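# Extend the deadbolt latch to its longer backset

## Task

Adjust the deadbolt latch so it is set to the longer of its two backset lengths, and finish with the latch lying on the bench.

## Robot and tools

Robot: two six-joint arms, left_arm and right_arm, each with a parallel gripper. Both bases sit on tilted plates joined by one metal frame behind them. In a "too close" warning, each plate and its half of the frame count as part of that arm. Calibrated base poses: left_arm at (-0.028, +0.381, +0.156) m, quat_wxyz (+0.914, -0.271, +0.300, +0.010); right_arm at (-0.042, -0.153, +0.156) m, quat_wxyz (+0.914, +0.262, +0.308, +0.016).

Frame: the scene frame has its origin at table-top height, halfway between the nominal bases. +x points out over the table, +z up, and left_arm is on the +y side. Arm names do not match left/right in the pictures. The fingers point along the gripper's +z and open along its y. end_effector_position is the point between the pads, about 1 cm short of the tips; reported positions and quats may be a few cm off, worse at long reach.

The row format used by both motion tools: 14 numbers, each in [-1, 1], always all 14 even if one arm stays still. First left_arm: waist, shoulder, elbow, wrist pitch, wrist yaw, wrist roll, opening; then right_arm in that same order. The six joint numbers are scaled offsets, not poses: they are measured from the arm's "Joint targets" at the start of the call (never from the previous row). A value of 1.0 equals 1.202 rad for the waist, 1.258 shoulder, 1.3 elbow, 2.073 wrist pitch, 2.022 for wrist yaw and wrist roll. Joint ranges (rad): waist -2.618 to 3.054, shoulder 0 to 3.142, elbow 0 to 3.142, wrist pitch -1.571 to 1.571, wrist yaw -1.571 to 1.571, wrist roll -2.094 to 2.094. Asking for more than 0.059 rad beyond a range end gets the call refused; real ends may differ from these by up to 0.059 rad, and an over-asked joint is clipped, reported as "joint sent to its limit". The opening number is absolute: +1 fully open, -1 shut. To re-anchor an arm at its current targets, send 0 for all its joints.

execute_actions: argument actions is a list of at most one item. Empty list = look (returns state and pictures). {"rows": [...], "steps": n} = act: 1 to 15 rows, n from 7 to 15 control steps of 1/30 s (default 15); each row lasts one step and the final row repeats. {"steps": n} alone = wait up to 300 steps counted from the previous result, your reply time included. Optional cameras: list of names, ["all"], or []; pictures come only for a look or when requested. A refused call does nothing.

move: target is one row, or a list of up to 15 rows, all offsets from the same Joint targets. speed is rad/s for the joint with the longest way (0.01 to 2, default 0.5), one number or one per target. blend (rad) rounds corners between listed targets; 0 stops at each. All joints move in step, so hands travel on curves; paths under 0.5 s are slowed, beyond 10 s they are cut short. Paths ignore obstacles and the other arm. Finger values of later targets are applied only after everything comes to rest there. cameras default to all. The result adds a "move:" line: done, off_target (resting more than 0.035 rad from target), moving, held or fault, plus limits=held if steps were withheld, and each lagging arm's worst joint and error. done does not mean contact is absent.

wait: seconds from 0 to 10; the robot keeps heading for the last target until it settles. cameras default to all.

zoom_image: camera (cam_high, cam_low, cam_left_wrist, cam_right_wrist) and region [x0, y0, x1, y1] in pixels from the top-left, no larger than 504 by 504, on that camera's latest image. Each image is 896x504.

show_instructions: no arguments; shows the reference pages (here a deadbolt latch manual).

finished_scene: scene = current scene number; ends and grades the scene permanently. The latch must stay correct after the robot lets go.

Timing: the last 7 steps of every action run after its result arrives, while you are replying; the simulation runs during your replies. Each step a joint's target can lead its measured angle only by 0.202 (waist), 0.258 (shoulder), 0.3 (elbow), 0.573 (wrist pitch), 0.522 (yaw, roll) rad, and targets that would move a hand over 200 mm away are scaled back. Tiny turns may not start.

Result lines: Joint positions (rad, with the finger-pad gap in m last; 0.094 m is fully open), Joint velocities ("within noise" when still), Joint targets (the base for your next offsets), Joint torques (whole drive output including gravity, with offsets and noise; joints 1 to 3 wrap at ±28 N m), grip_measured (same scale as the opening command; reads up to 1.6 mm wide when empty, about 3 mm narrower than a firmly held part), grip_effort_nm (negative = closing; friction and stops also show up). "joint command not followed" means the clearance check altered targets. The current scene number ends each execute_actions result.

Gripping: pads squeeze about 50 to 64 N each once commanded roughly 0.05 below the touch reading (more for small or round parts). Close gently on fragile items. To release, command well above grip_measured.

Avoid: dropping the latch or releasing it while it moves, fast impacts, hard presses, the two arms striking each other, and anything leaving the table or being left off it. Stretched arms, held loads and pushes toward unreachable poses heat motors: MOTOR HOT appears at 75 °C, and at 90 °C an OVER-TEMPERATURE FAULT folds that arm and it stays idle. An arm blocked by an object keeps pushing until you command its targets back. Loose objects may occasionally be nudged by outside disturbances.

Each tool is called after "Emit:" as a command line: name --argument value for each argument, lists and objects as JSON in quotes; but a table of rows of numbers goes row by row, as --pt "numbers of a row", without its own name.

Reference images:

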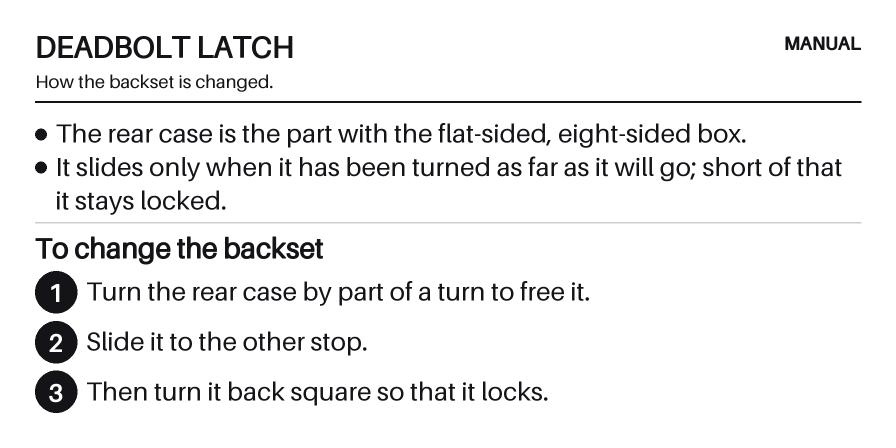

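## Session

Emit:
execute_actions --actions '[]'

Scene clock: 0.00 s of 4900.00 s.
left_arm: end_effector_position=(+0.2864, +0.0497, +0.1443) grip_measured=+1.000 grip_effort_nm=n/a end_effector_quat_wxyz=(+0.223, +0.742, +0.611, -0.163) | right_arm: end_effector_position=(-0.1001, -0.5428, +0.2385) grip_measured=+1.000 grip_effort_nm=n/a end_effector_quat_wxyz=(+0.034, +0.959, -0.251, -0.125)
Joint positions: left_arm=[-1.001 2.091 1.261 -0.343 -0.475 1.065 0.094] | right_arm=[-2.391 1.687 1.589 -1.337 -0.639 1.415 0.094]
Joint velocities: within noise
Joint torques (N m): no reading
Motor temperatures (°C): left_arm=[29 35 31 31 27 28 27] | right_arm=[28 39 37 34 28 27 30]
Heat: left arm: 35 °C; right arm: 39 °C.
Joint targets: left_arm=[-1.019 2.082 1.268 -0.341 -0.462 1.064] | right_arm=[-2.404 1.681 1.594 -1.339 -0.630 1.415]

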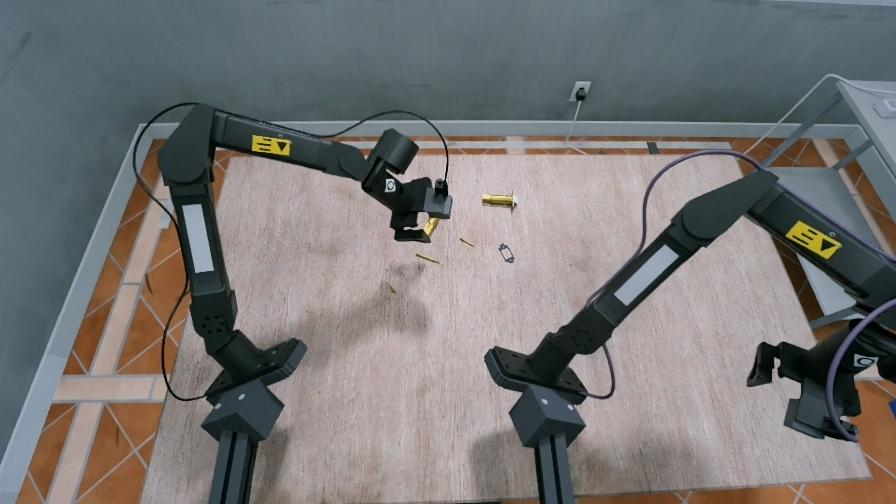

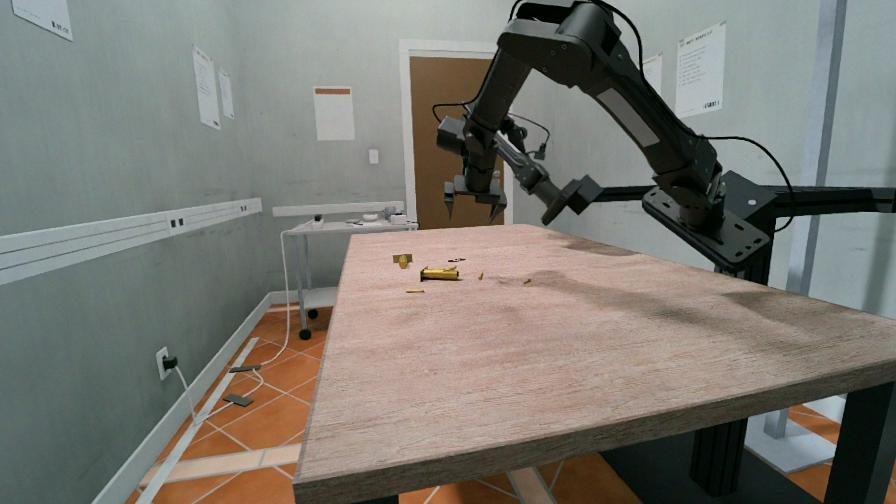

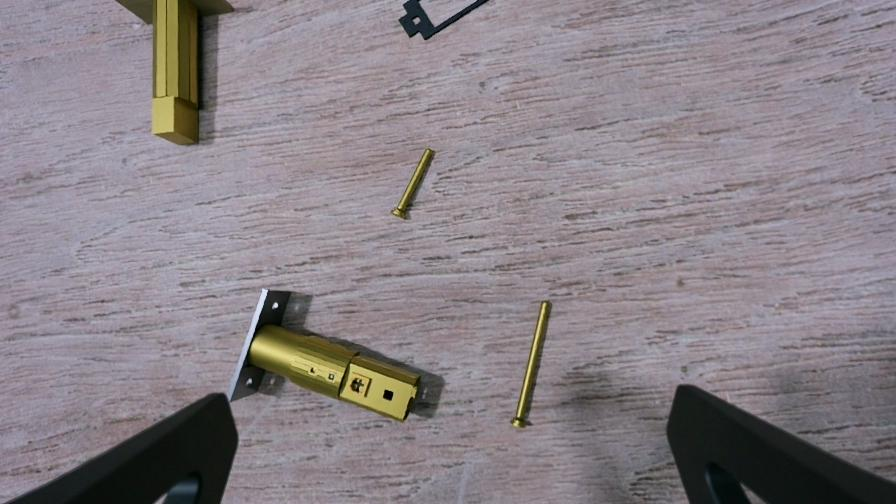

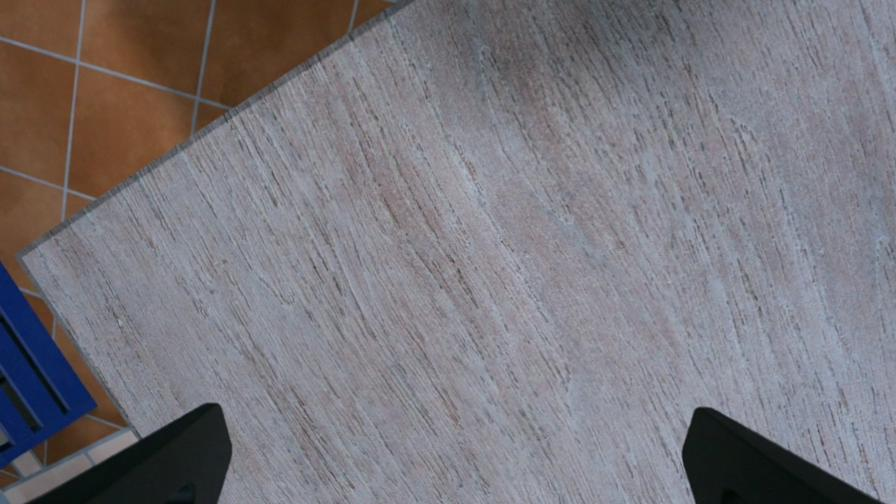

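Emit:
zoom_image --camera "cam_left_wrist" --region '[220, 270, 460, 440]'

Emit:
zoom_image --camera "cam_left_wrist" --region '[80, 0, 320, 160]'

Emit:
zoom_image --camera "cam_high" --region '[380, 170, 540, 300]'

Emit:
zoom_image --camera "cam_low" --region '[370, 230, 550, 310]'

Scaled by 2.100 from the camera's 896x504 image, which has a finer 1280x720 frame.

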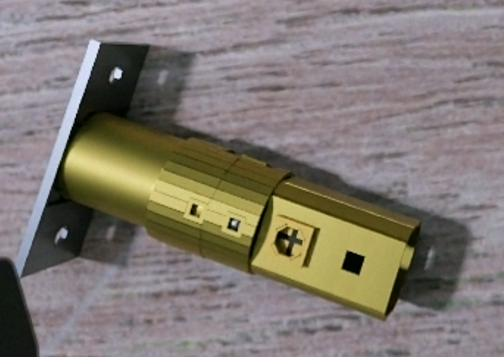

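Scaled by 2.100 from the camera's 896x504 image, which has a finer 1280x720 frame.

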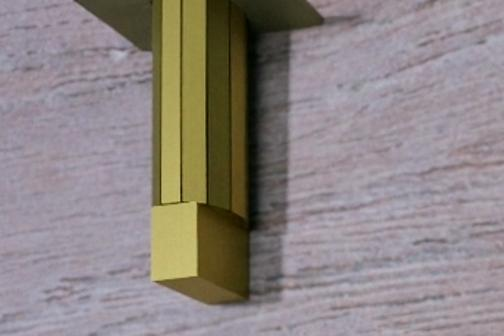

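Scaled by 3.150 from the camera's 896x504 image, which has a finer 1280x720 frame.

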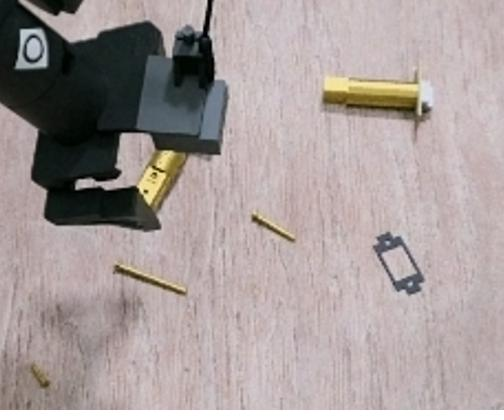

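Scaled by 2.800 from the camera's 896x504 image, which has a finer 1280x720 frame.

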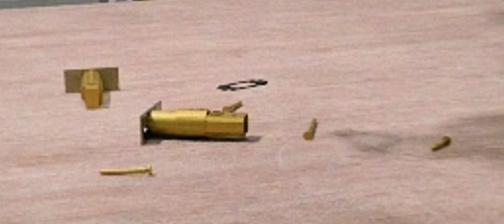

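Emit:
move --target '[0.681,-0.383,-0.568,0.782,0.377,-0.096,1, 1.0,-0.541,0.0,0.26,0.312,-0.235,1]' --speed 1.0

Scene clock: 16.53 s of 4900.00 s.
left_arm: end_effector_position=(+0.4692, +0.3243, +0.1464) grip_measured=+1.000 grip_effort_nm=0.002 end_effector_quat_wxyz=(+0.646, +0.226, +0.722, -0.096) | right_arm: end_effector_position=(+0.2779, -0.5887, +0.2732) grip_measured=+1.000 grip_effort_nm=0.037 end_effector_quat_wxyz=(+0.263, +0.765, +0.564, -0.167)
Joint positions: left_arm=[-0.199 1.627 0.537 1.267 0.281 0.879 0.094] | right_arm=[-1.204 1.02 1.589 -0.812 -0.021 0.953 0.094]
Joint velocities: within noise
Joint torques (N m): left_arm=[-3.81 -8.91 1.94 1.49 0.47 -0.11] | right_arm=[-0.29 -9.24 6.37 1.1 0.42 -0.13]
Motor temperatures (°C): left_arm=[32 38 32 32 27 28 27] | right_arm=[30 41 37 34 28 27 30]
Heat: left arm: 38 °C; right arm: 41 °C.
Joint targets: left_arm=[-0.200 1.600 0.530 1.280 0.300 0.869] | right_arm=[-1.202 1.001 1.594 -0.801 0.001 0.940]
Kept back: nothing.
move: done
camera_calibration:
cam_left_wrist: T_world_to_cam=[[-0.44931, -0.875784, -0.176417, 0.522239], [-0.439347, 0.388555, -0.809938, 0.235794], [0.777878, -0.286404, -0.559355, -0.104469], [0, 0, 0, 1]] pos_world=[0.419507, 0.335829, 0.224675]
cam_right_wrist: T_world_to_cam=[[-0.94682, 0.228332, -0.226707, 0.461941], [0.266405, 0.951417, -0.15438, 0.566619], [0.180443, -0.206566, -0.96165, 0.17947], [0, 0, 0, 1]] pos_world=[0.25404, -0.607495, 0.364787]

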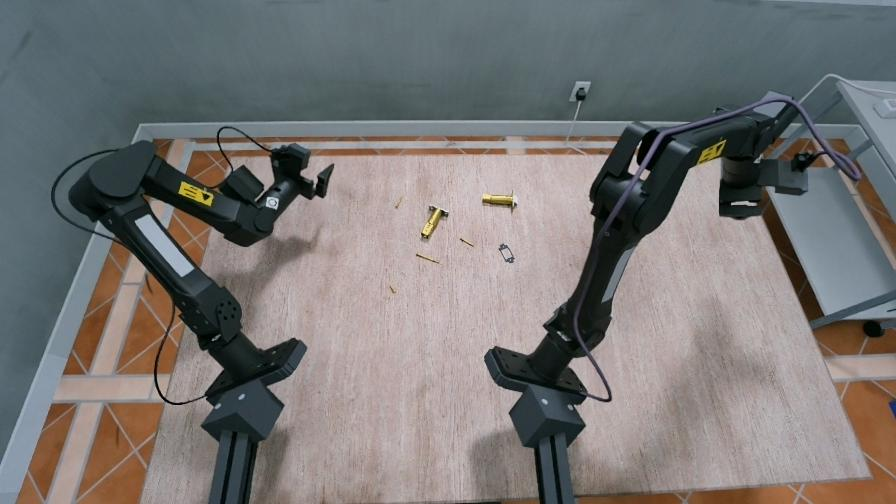

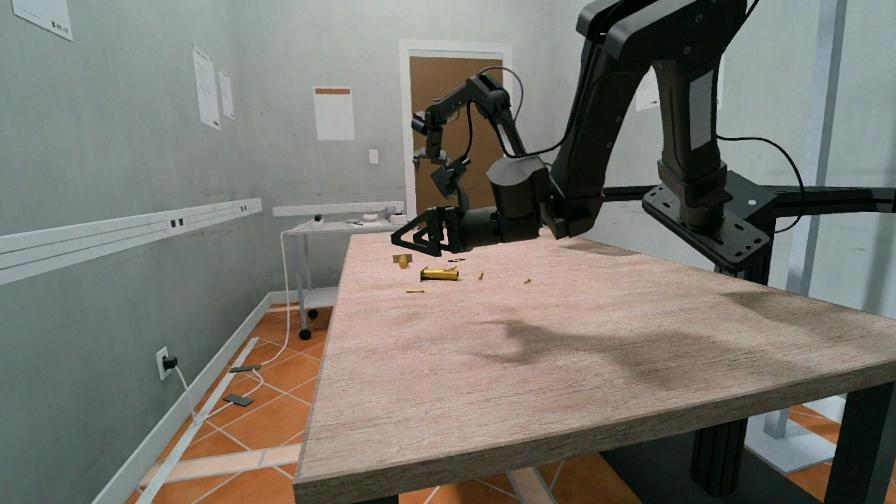

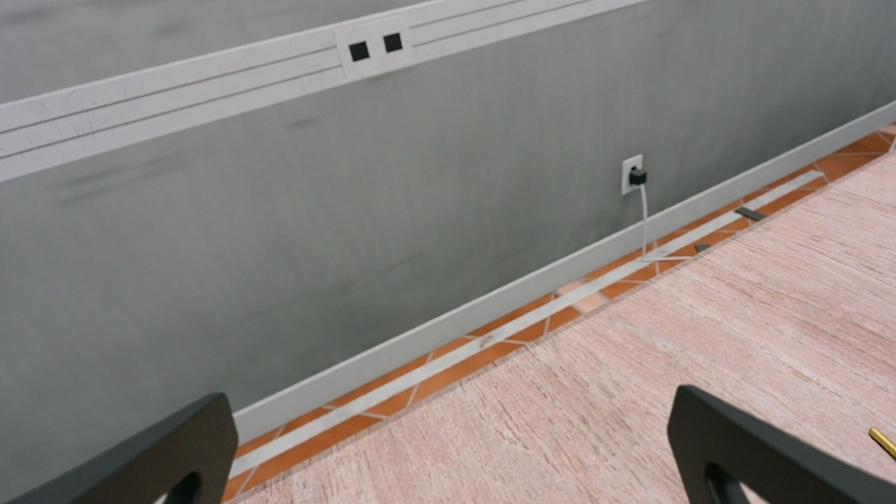

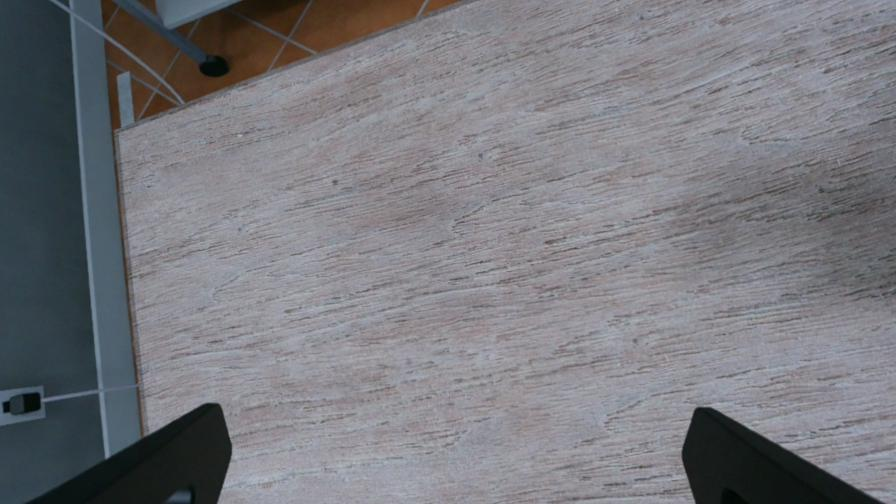

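Emit:
zoom_image --camera "cam_high" --region '[400, 180, 530, 270]'

Scaled by 3.877 from the camera's 896x504 image, which has a finer 1280x720 frame.

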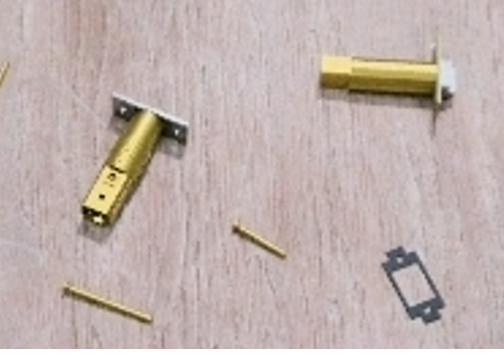

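Emit:
move --target '[0,0,0,0,0,0,1, 1.0,0.1,0.0,-0.05,0.30,0.05,1]' --speed 1.1 --cameras '["cam_right_wrist"]'

Scene clock: 19.30 s of 4900.00 s.
left_arm: end_effector_position=(+0.4693, +0.3242, +0.1467) grip_measured=+1.000 grip_effort_nm=0.007 end_effector_quat_wxyz=(+0.647, +0.226, +0.722, -0.097) | right_arm: end_effector_position=(+0.4299, -0.3868, +0.2350) grip_measured=+1.000 grip_effort_nm=0.032 end_effector_quat_wxyz=(+0.194, +0.644, +0.739, +0.046)
Joint positions: left_arm=[-0.199 1.627 0.537 1.268 0.282 0.879 0.094] | right_arm=[-0.008 1.115 1.589 -0.888 0.589 1.031 0.094]
Joint velocities: within noise
Joint torques (N m): left_arm=[-3.79 -8.94 1.96 1.51 0.55 -0.14] | right_arm=[1.54 -6.28 5.81 0.59 0.21 0.09]
Motor temperatures (°C): left_arm=[31 38 32 32 27 28 27] | right_arm=[30 41 38 34 28 27 30]
Heat: left arm: 38 °C; right arm: 41 °C.
Joint targets: left_arm=[-0.200 1.600 0.530 1.280 0.300 0.870] | right_arm=[0.000 1.126 1.594 -0.904 0.607 1.041]
Kept back: nothing.
move: done
camera_calibration:
cam_right_wrist: T_world_to_cam=[[-0.930954, -0.15926, -0.328574, 0.418252], [-0.229891, 0.954772, 0.188575, 0.462226], [0.283681, 0.251091, -0.925461, 0.281197], [0, 0, 0, 1]] pos_world=[0.415865, -0.445316, 0.3105]
Images, in order (width x height): cam_right_wrist 896x504.

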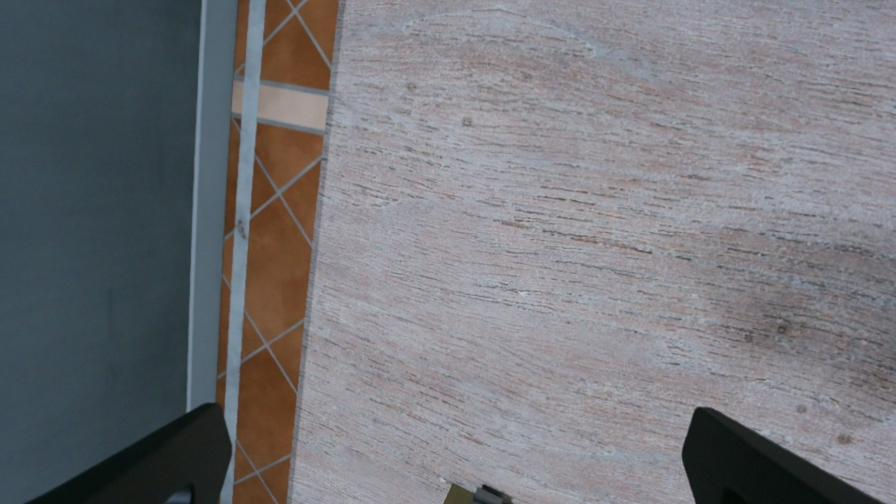

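Emit:
move --target '[0,0,0,0,0,0,1, 0.618,0.801,0.152,-0.101,0.108,0.066,1]' --speed 0.9

Scene clock: 21.47 s of 4900.00 s.
left_arm: end_effector_position=(+0.4693, +0.3243, +0.1468) grip_measured=+1.000 grip_effort_nm=0.002 end_effector_quat_wxyz=(+0.647, +0.226, +0.722, -0.097) | right_arm: end_effector_position=(+0.3791, +0.0371, +0.1032) grip_measured=+1.000 grip_effort_nm=0.037 end_effector_quat_wxyz=(-0.012, +0.214, +0.977, -0.001)
Joint positions: left_arm=[-0.199 1.627 0.537 1.268 0.282 0.879 0.094] | right_arm=[0.732 2.141 1.771 -1.099 0.808 1.162 0.094]
Joint velocities: within noise
Joint torques (N m): left_arm=[-3.82 -8.88 1.95 1.51 0.53 -0.11] | right_arm=[7.91 -7.84 5.34 -0.12 0.17 0.11]
Motor temperatures (°C): left_arm=[31 38 32 33 27 28 27] | right_arm=[30 42 38 34 28 27 30]
Heat: left arm: 38 °C; right arm: 42 °C.
Joint targets: left_arm=[-0.200 1.600 0.530 1.281 0.300 0.869] | right_arm=[0.743 2.134 1.791 -1.114 0.825 1.174]
Kept back: nothing.
move: done
camera_calibration:
cam_left_wrist: T_world_to_cam=[[-0.449168, -0.875866, -0.176373, 0.522283], [-0.438177, 0.387988, -0.810843, 0.235859], [0.77862, -0.286923, -0.558056, -0.104694], [0, 0, 0, 1]] pos_world=[0.419458, 0.3359, 0.224936]
cam_right_wrist: T_world_to_cam=[[-0.42746, -0.904034, -0.000527167, 0.198087], [-0.808746, 0.382144, 0.447097, 0.284697], [-0.403989, 0.191542, -0.894486, 0.326894], [0, 0, 0, 1]] pos_world=[0.446984, 0.00766815, 0.165219]

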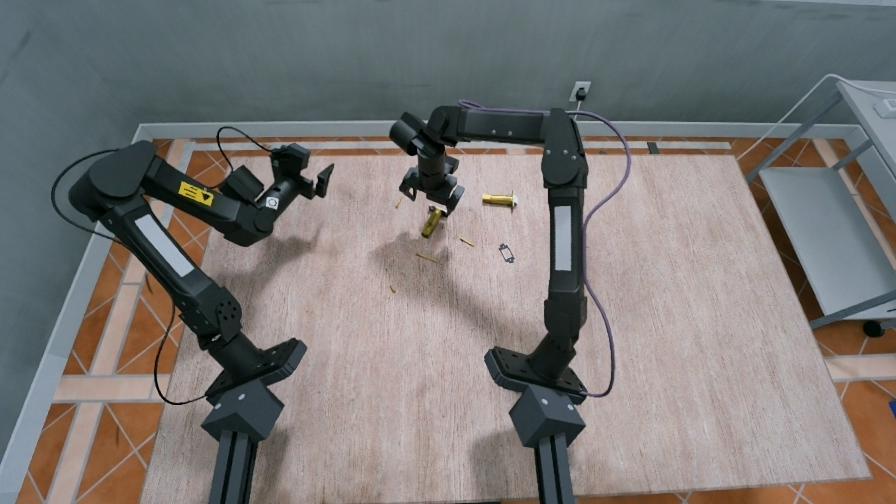

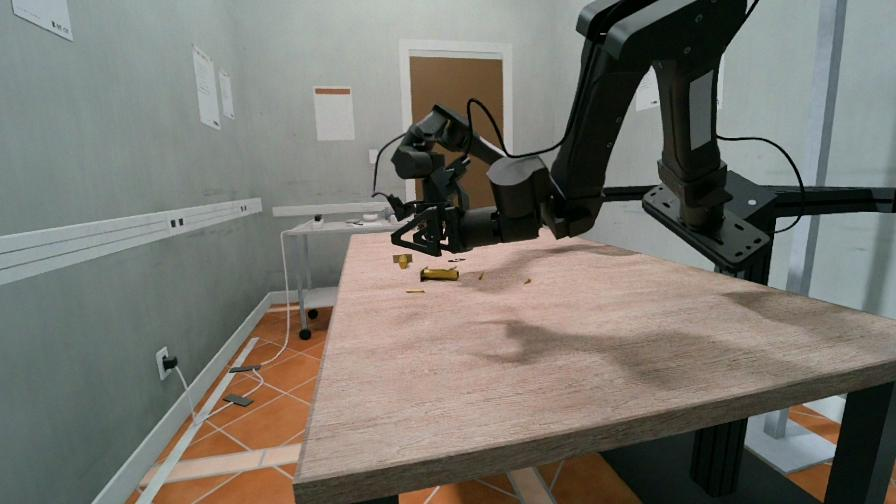

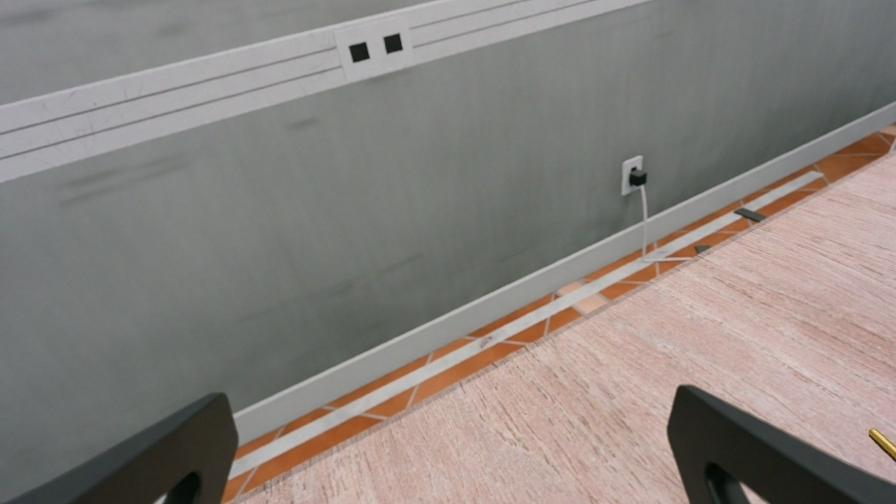

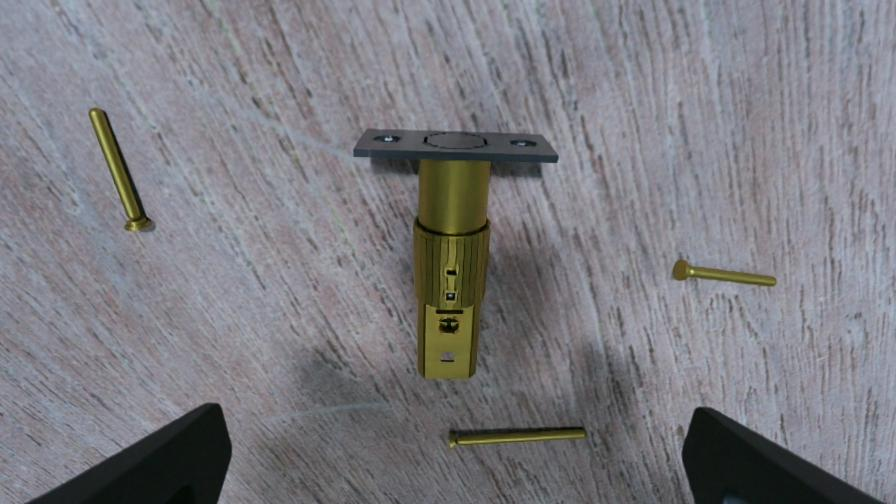

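Emit:
zoom_image --camera "cam_right_wrist" --region '[340, 110, 580, 400]'

Scaled by 1.738 from the camera's 896x504 image, which has a finer 1280x720 frame.

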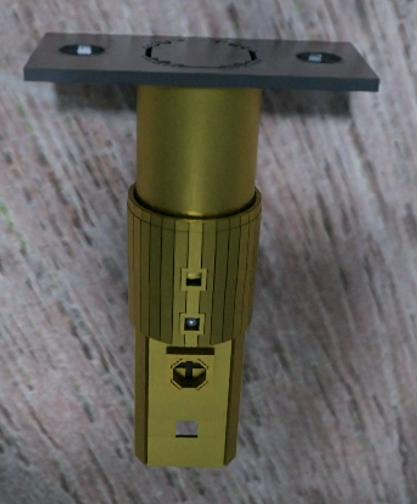

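Emit:
zoom_image --camera "cam_low" --region '[370, 170, 530, 300]'

Emit:
zoom_image --camera "cam_right_wrist" --region '[120, 380, 800, 504]'

Emit:
zoom_image --camera "cam_high" --region '[220, 120, 480, 260]'

Scaled by 3.150 from the camera's 896x504 image, which has a finer 1280x720 frame.

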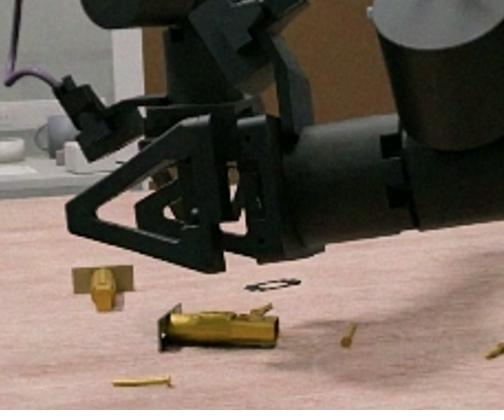

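Region (120, 380, 800, 504) is 680x124 pixels. A region can be at most 504 by 504 pixels.

Scaled by 1.938 from the camera's 896x504 image, which has a finer 1280x720 frame.

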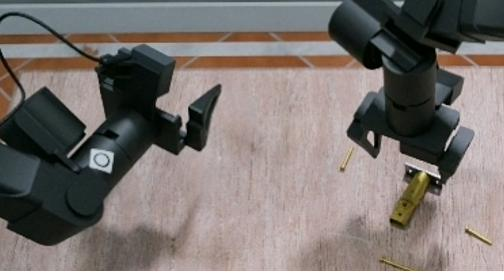

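Emit:
move --target '[0,0,0,0,0,0,1, -0.100,0.025,-0.046,0.117,-0.003,-0.076,1]' --speed 0.3 --cameras '["cam_right_wrist","cam_low"]'

Scene clock: 25.90 s of 4900.00 s.
left_arm: end_effector_position=(+0.4693, +0.3243, +0.1468) grip_measured=+1.000 grip_effort_nm=0.012 end_effector_quat_wxyz=(+0.647, +0.226, +0.722, -0.097) | right_arm: end_effector_position=(+0.4115, +0.0233, +0.0593) grip_measured=+1.000 grip_effort_nm=0.032 end_effector_quat_wxyz=(+0.009, +0.252, +0.968, +0.006)
Joint positions: left_arm=[-0.199 1.627 0.537 1.268 0.282 0.879 0.094] | right_arm=[0.615 2.151 1.743 -0.883 0.809 1.032 0.094]
Joint velocities: within noise
Joint torques (N m): left_arm=[-3.73 -9.03 1.89 1.49 0.53 -0.1] | right_arm=[7.64 -6.79 2.63 0.21 0.11 -0.13]
Motor temperatures (°C): left_arm=[31 38 32 33 27 28 27] | right_arm=[31 42 38 34 28 27 30]
Heat: left arm: 38 °C; right arm: 42 °C.
Joint targets: left_arm=[-0.200 1.600 0.530 1.280 0.300 0.869] | right_arm=[0.623 2.166 1.731 -0.871 0.819 1.021]
Kept back: nothing.
move: done
camera_calibration:
cam_right_wrist: T_world_to_cam=[[-0.495995, -0.867975, -0.0246659, 0.228226], [-0.795727, 0.442973, 0.413029, 0.331081], [-0.347573, 0.224488, -0.910384, 0.280348], [0, 0, 0, 1]] pos_world=[0.474091, -0.0115002, 0.124107]
Images, in order (width x height): cam_low 896x504, cam_right_wrist 896x504.

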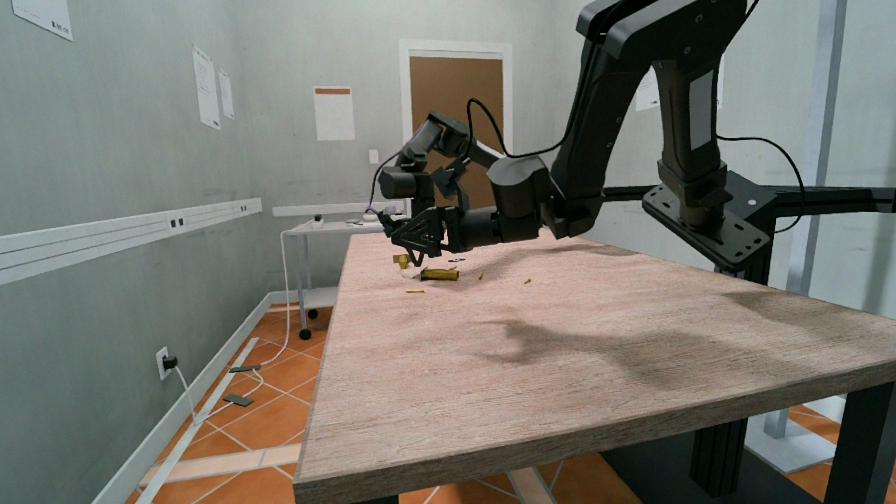

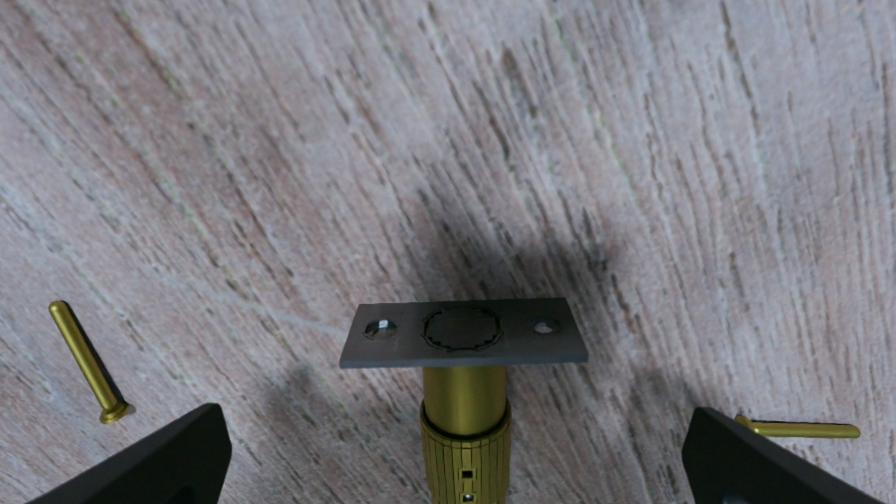

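Emit:
move --target '[0,0,0,0,0,0,1, -0.033,0.024,-0.036,0.045,-0.009,-0.025,1]' --speed 0.2 --cameras '["cam_right_wrist","cam_low"]'

Scene clock: 28.27 s of 4900.00 s.
left_arm: end_effector_position=(+0.4693, +0.3243, +0.1468) grip_measured=+1.000 grip_effort_nm=-0.002 end_effector_quat_wxyz=(+0.647, +0.225, +0.722, -0.097) | right_arm: end_effector_position=(+0.4046, +0.0240, +0.0310) grip_measured=+1.000 grip_effort_nm=0.037 end_effector_quat_wxyz=(+0.007, +0.245, +0.970, -0.003)
Joint positions: left_arm=[-0.199 1.627 0.537 1.269 0.282 0.879 0.094] | right_arm=[0.577 2.182 1.695 -0.79 0.808 0.981 0.094]
Joint velocities: within noise
Joint torques (N m): left_arm=[-3.84 -8.92 1.87 1.51 0.55 -0.11] | right_arm=[7.5 -7.01 2.54 0.2 -0.09 -0.12]
Motor temperatures (°C): left_arm=[31 38 31 34 27 28 27] | right_arm=[31 42 37 34 28 27 30]
Heat: left arm: 38 °C; right arm: 42 °C.
Joint targets: left_arm=[-0.200 1.600 0.530 1.281 0.300 0.869] | right_arm=[0.583 2.196 1.685 -0.778 0.801 0.970]
Kept back: nothing.
move: done
camera_calibration:
cam_right_wrist: T_world_to_cam=[[-0.482311, -0.875984, -0.00530736, 0.218828], [-0.798877, 0.437355, 0.412936, 0.338391], [-0.359404, 0.203404, -0.910744, 0.257244], [0, 0, 0, 1]] pos_world=[0.468331, -0.00863163, 0.095711]
Images, in order (width x height): cam_low 896x504, cam_right_wrist 896x504.

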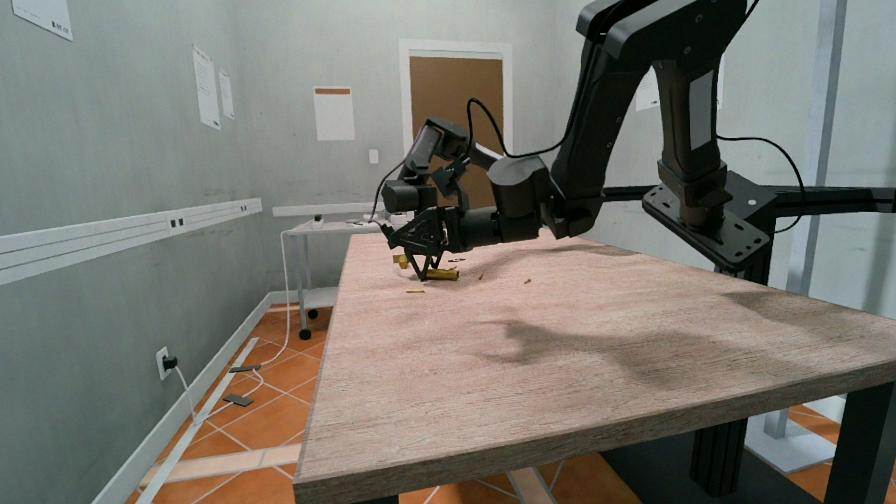

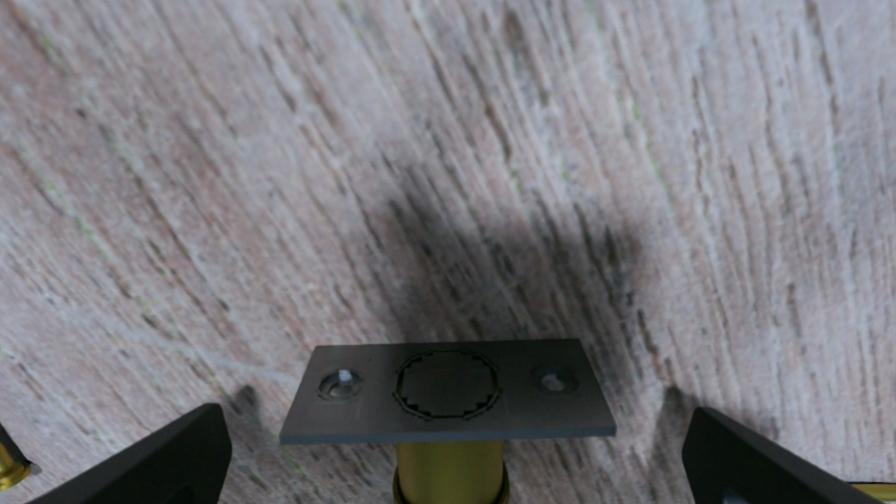

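Emit:
zoom_image --camera "cam_low" --region '[370, 220, 490, 300]'

Scaled by 4.200 from the camera's 896x504 image, which has a finer 1280x720 frame.

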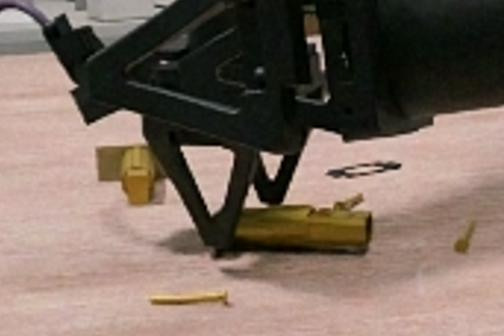

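Emit:
move --pt "0 0 0 0 0 0 1 -0.0092 0.0048 -0.0085 0.013 -0.0015 -0.007 1" --pt "0 0 0 0 0 0 1 -0.0092 0.0048 -0.0085 0.013 -0.0015 -0.007 -0.45" --speed 0.2

Scene clock: 31.43 s of 4900.00 s.
left_arm: end_effector_position=(+0.4693, +0.3243, +0.1468) grip_measured=+1.000 grip_effort_nm=0.012 end_effector_quat_wxyz=(+0.647, +0.225, +0.722, -0.097) | right_arm: end_effector_position=(+0.4055, +0.0241, +0.0256) grip_measured=+0.158 grip_effort_nm=-0.984 end_effector_quat_wxyz=(+0.008, +0.246, +0.969, -0.002)
Joint positions: left_arm=[-0.199 1.627 0.537 1.269 0.282 0.879 0.094] | right_arm=[0.568 2.185 1.685 -0.761 0.805 0.966 0.054]
Joint velocities: within noise
Joint torques (N m): left_arm=[-3.78 -8.92 1.89 1.52 0.52 -0.11] | right_arm=[7.41 -6.82 2.41 0.18 -0.08 -0.11]
Motor temperatures (°C): left_arm=[31 38 31 34 27 28 27] | right_arm=[31 42 37 34 28 27 30]
Heat: left arm: 38 °C; right arm: 42 °C.
Joint targets: left_arm=[-0.200 1.600 0.530 1.280 0.300 0.869] | right_arm=[0.572 2.202 1.673 -0.751 0.798 0.956]
Kept back: nothing.
move: done
camera_calibration:
cam_left_wrist: T_world_to_cam=[[-0.448917, -0.875965, -0.176517, 0.522291], [-0.438014, 0.387895, -0.810975, 0.235884], [0.778856, -0.286744, -0.557818, -0.104873], [0, 0, 0, 1]] pos_world=[0.419467, 0.335939, 0.224989]
cam_right_wrist: T_world_to_cam=[[-0.484842, -0.874551, -0.00944478, 0.220313], [-0.799144, 0.438597, 0.411098, 0.3414], [-0.355383, 0.206865, -0.911542, 0.250964], [0, 0, 0, 1]] pos_world=[0.468834, -0.0089778, 0.0904963]

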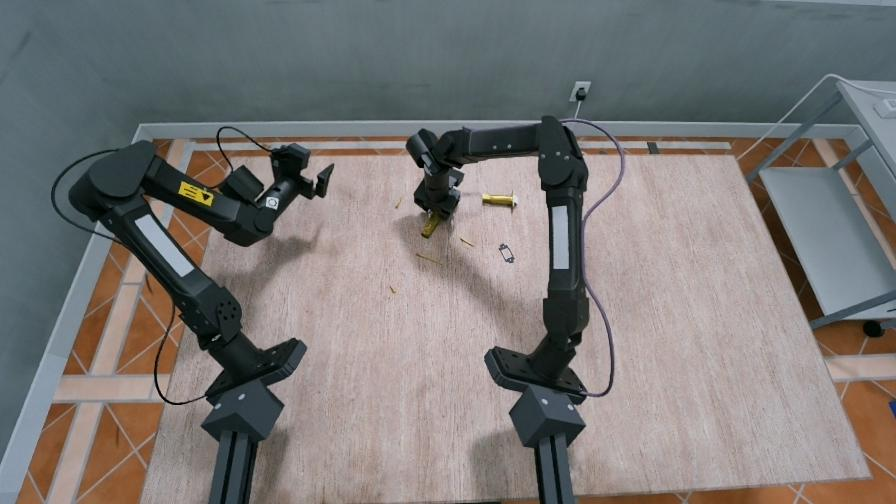

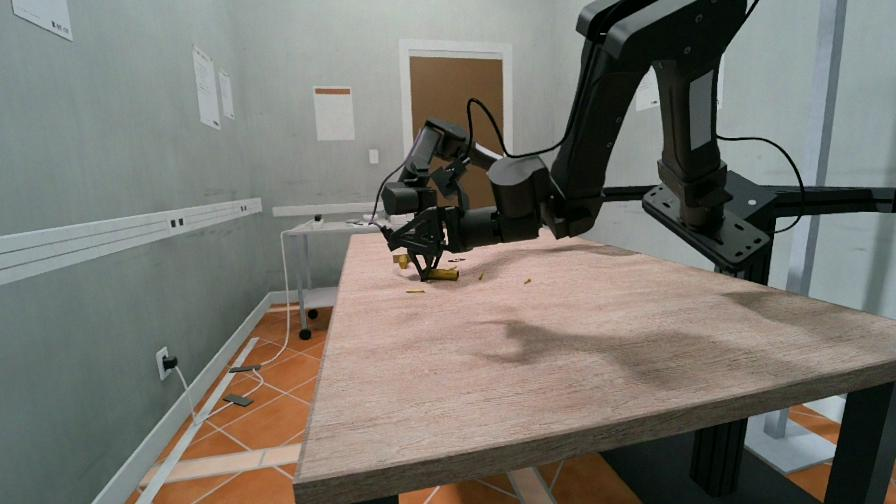

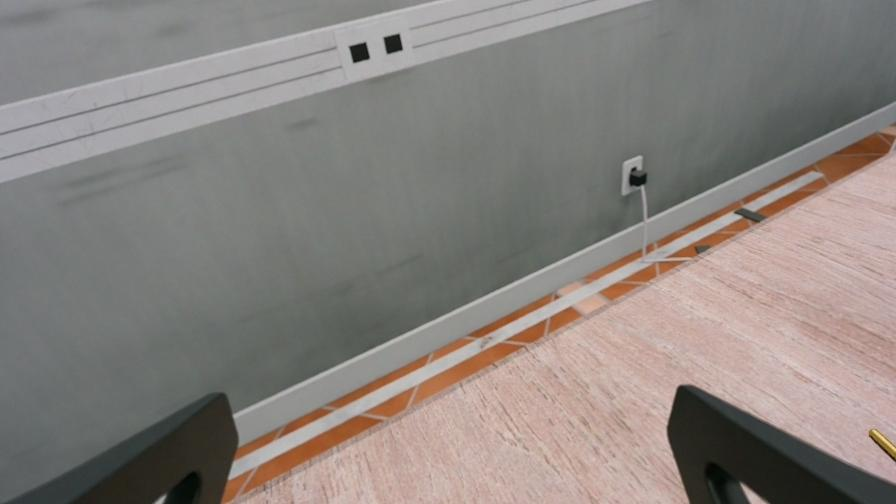

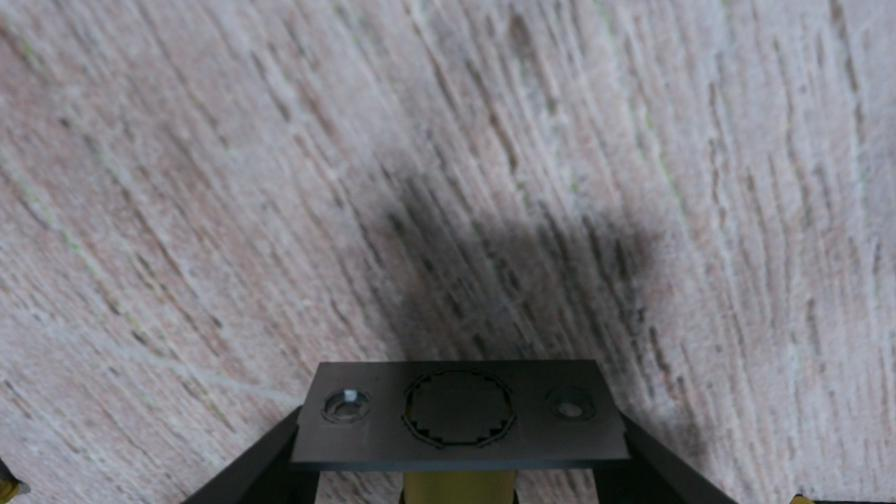

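Emit:
move --pt "0 0 0 0 0 0 1 0 0 0 0 0 0 0.45" --pt "0 0 0 0 0 0 1 -0.0098 0.008 0.0327 -0.0102 -0.0017 -0.008 0.45" --speed 0.2 --cameras '["cam_right_wrist","cam_low"]'

Scene clock: 34.10 s of 4900.00 s.
left_arm: end_effector_position=(+0.4693, +0.3243, +0.1468) grip_measured=+1.000 grip_effort_nm=0.007 end_effector_quat_wxyz=(+0.647, +0.225, +0.722, -0.097) | right_arm: end_effector_position=(+0.4068, +0.0223, +0.0204) grip_measured=+0.448 grip_effort_nm=0.144 end_effector_quat_wxyz=(+0.006, +0.242, +0.970, -0.005)
Joint positions: left_arm=[-0.199 1.627 0.537 1.269 0.282 0.879 0.094] | right_arm=[0.556 2.196 1.696 -0.761 0.802 0.951 0.068]
Joint velocities: within noise
Joint torques (N m): left_arm=[-3.81 -8.96 1.87 1.5 0.55 -0.09] | right_arm=[7.39 -6.99 5.03 -0.04 -0.08 -0.12]
Motor temperatures (°C): left_arm=[31 38 31 34 27 28 27] | right_arm=[32 42 37 34 28 27 30]
Heat: left arm: 38 °C; right arm: 42 °C.
Joint targets: left_arm=[-0.200 1.600 0.530 1.280 0.300 0.869] | right_arm=[0.561 2.212 1.716 -0.772 0.795 0.939]
Kept back: nothing.
move: done
camera_calibration:
cam_right_wrist: T_world_to_cam=[[-0.478242, -0.878225, -0.00218497, 0.216675], [-0.799748, 0.434476, 0.414286, 0.345627], [-0.362887, 0.199877, -0.910144, 0.250287], [0, 0, 0, 1]] pos_world=[0.470864, -0.00990352, 0.0850824]
Images, in order (width x height): cam_low 896x504, cam_right_wrist 896x504.

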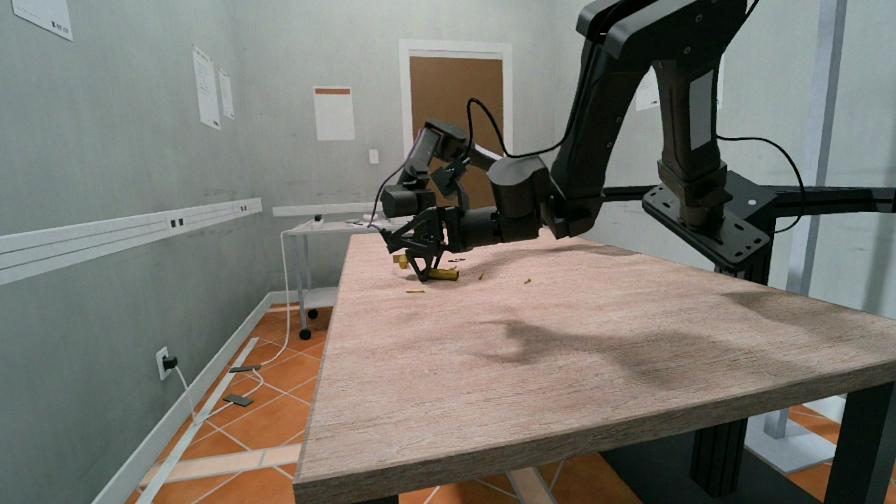

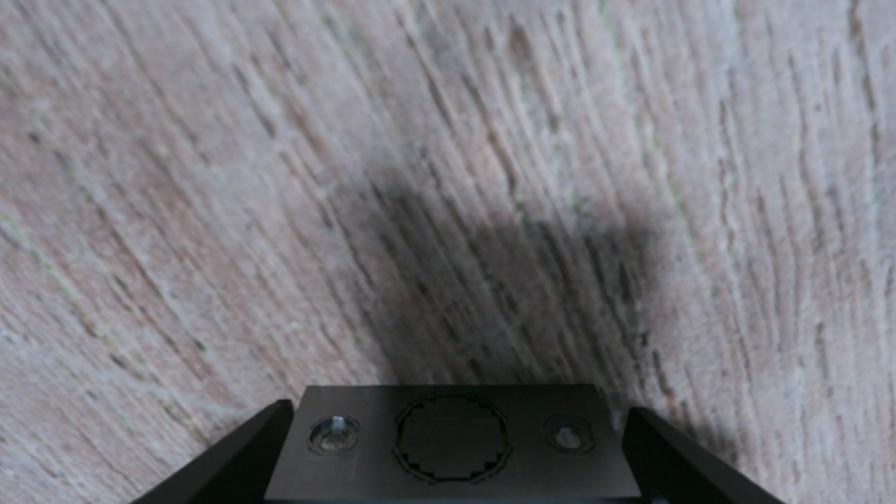

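Emit:
move --target '[0,0,0,0,0,0,1, 0,0,0.025,-0.011,0,0,0.45]' --speed 0.2 --cameras '["cam_right_wrist","cam_low"]'

Scene clock: 35.37 s of 4900.00 s.
left_arm: end_effector_position=(+0.4693, +0.3243, +0.1468) grip_measured=+1.000 grip_effort_nm=-0.002 end_effector_quat_wxyz=(+0.647, +0.225, +0.722, -0.097) | right_arm: end_effector_position=(+0.4152, +0.0211, +0.0254) grip_measured=+0.448 grip_effort_nm=0.144 end_effector_quat_wxyz=(+0.009, +0.247, +0.969, -0.001)
Joint positions: left_arm=[-0.199 1.627 0.537 1.269 0.282 0.879 0.094] | right_arm=[0.556 2.196 1.729 -0.78 0.802 0.951 0.068]
Joint velocities: within noise
Joint torques (N m): left_arm=[-3.82 -8.95 2 1.46 0.54 -0.11] | right_arm=[7.45 -7.06 5.11 -0.07 -0.08 -0.12]
Motor temperatures (°C): left_arm=[31 38 31 34 27 28 27] | right_arm=[32 43 37 34 28 27 30]
Heat: left arm: 38 °C; right arm: 43 °C.
Joint targets: left_arm=[-0.200 1.600 0.530 1.280 0.300 0.869] | right_arm=[0.561 2.212 1.749 -0.795 0.795 0.940]
Kept back: nothing.
move: done
camera_calibration:
cam_right_wrist: T_world_to_cam=[[-0.486377, -0.873685, -0.0105957, 0.223121], [-0.79909, 0.43988, 0.40983, 0.350521], [-0.353402, 0.207799, -0.9121, 0.254002], [0, 0, 0, 1]] pos_world=[0.478384, -0.012031, 0.0903852]
Images, in order (width x height): cam_low 896x504, cam_right_wrist 896x504.

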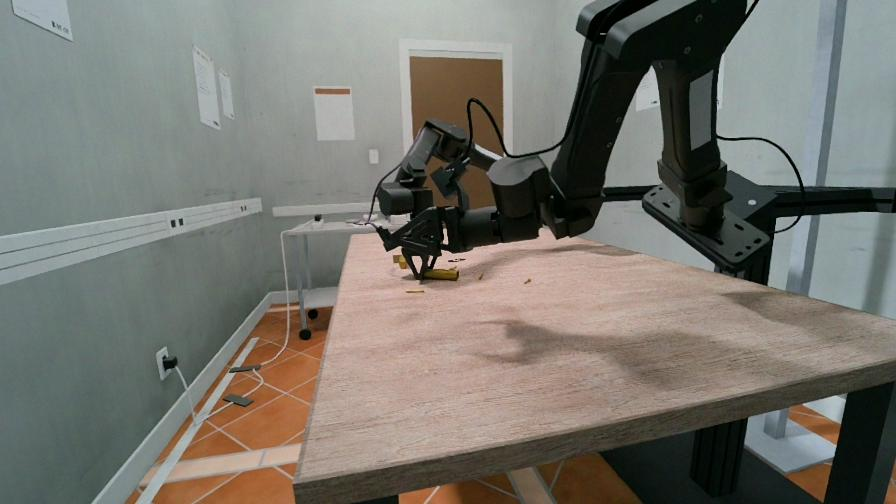

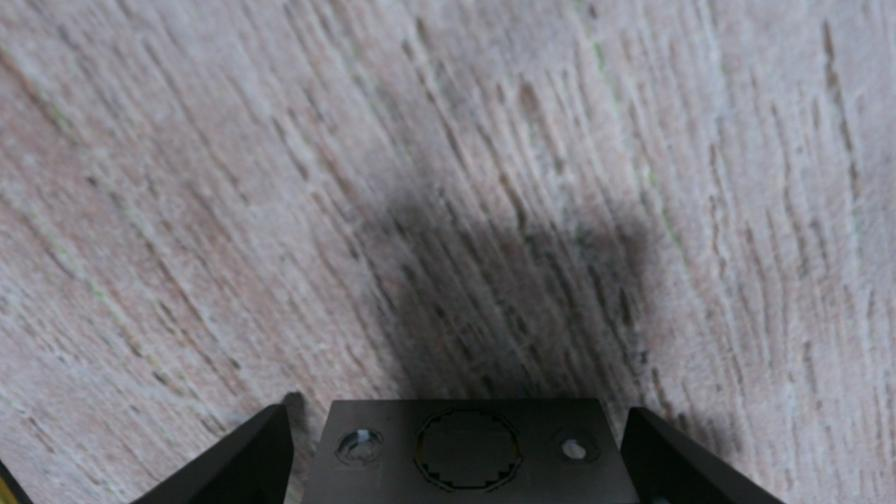

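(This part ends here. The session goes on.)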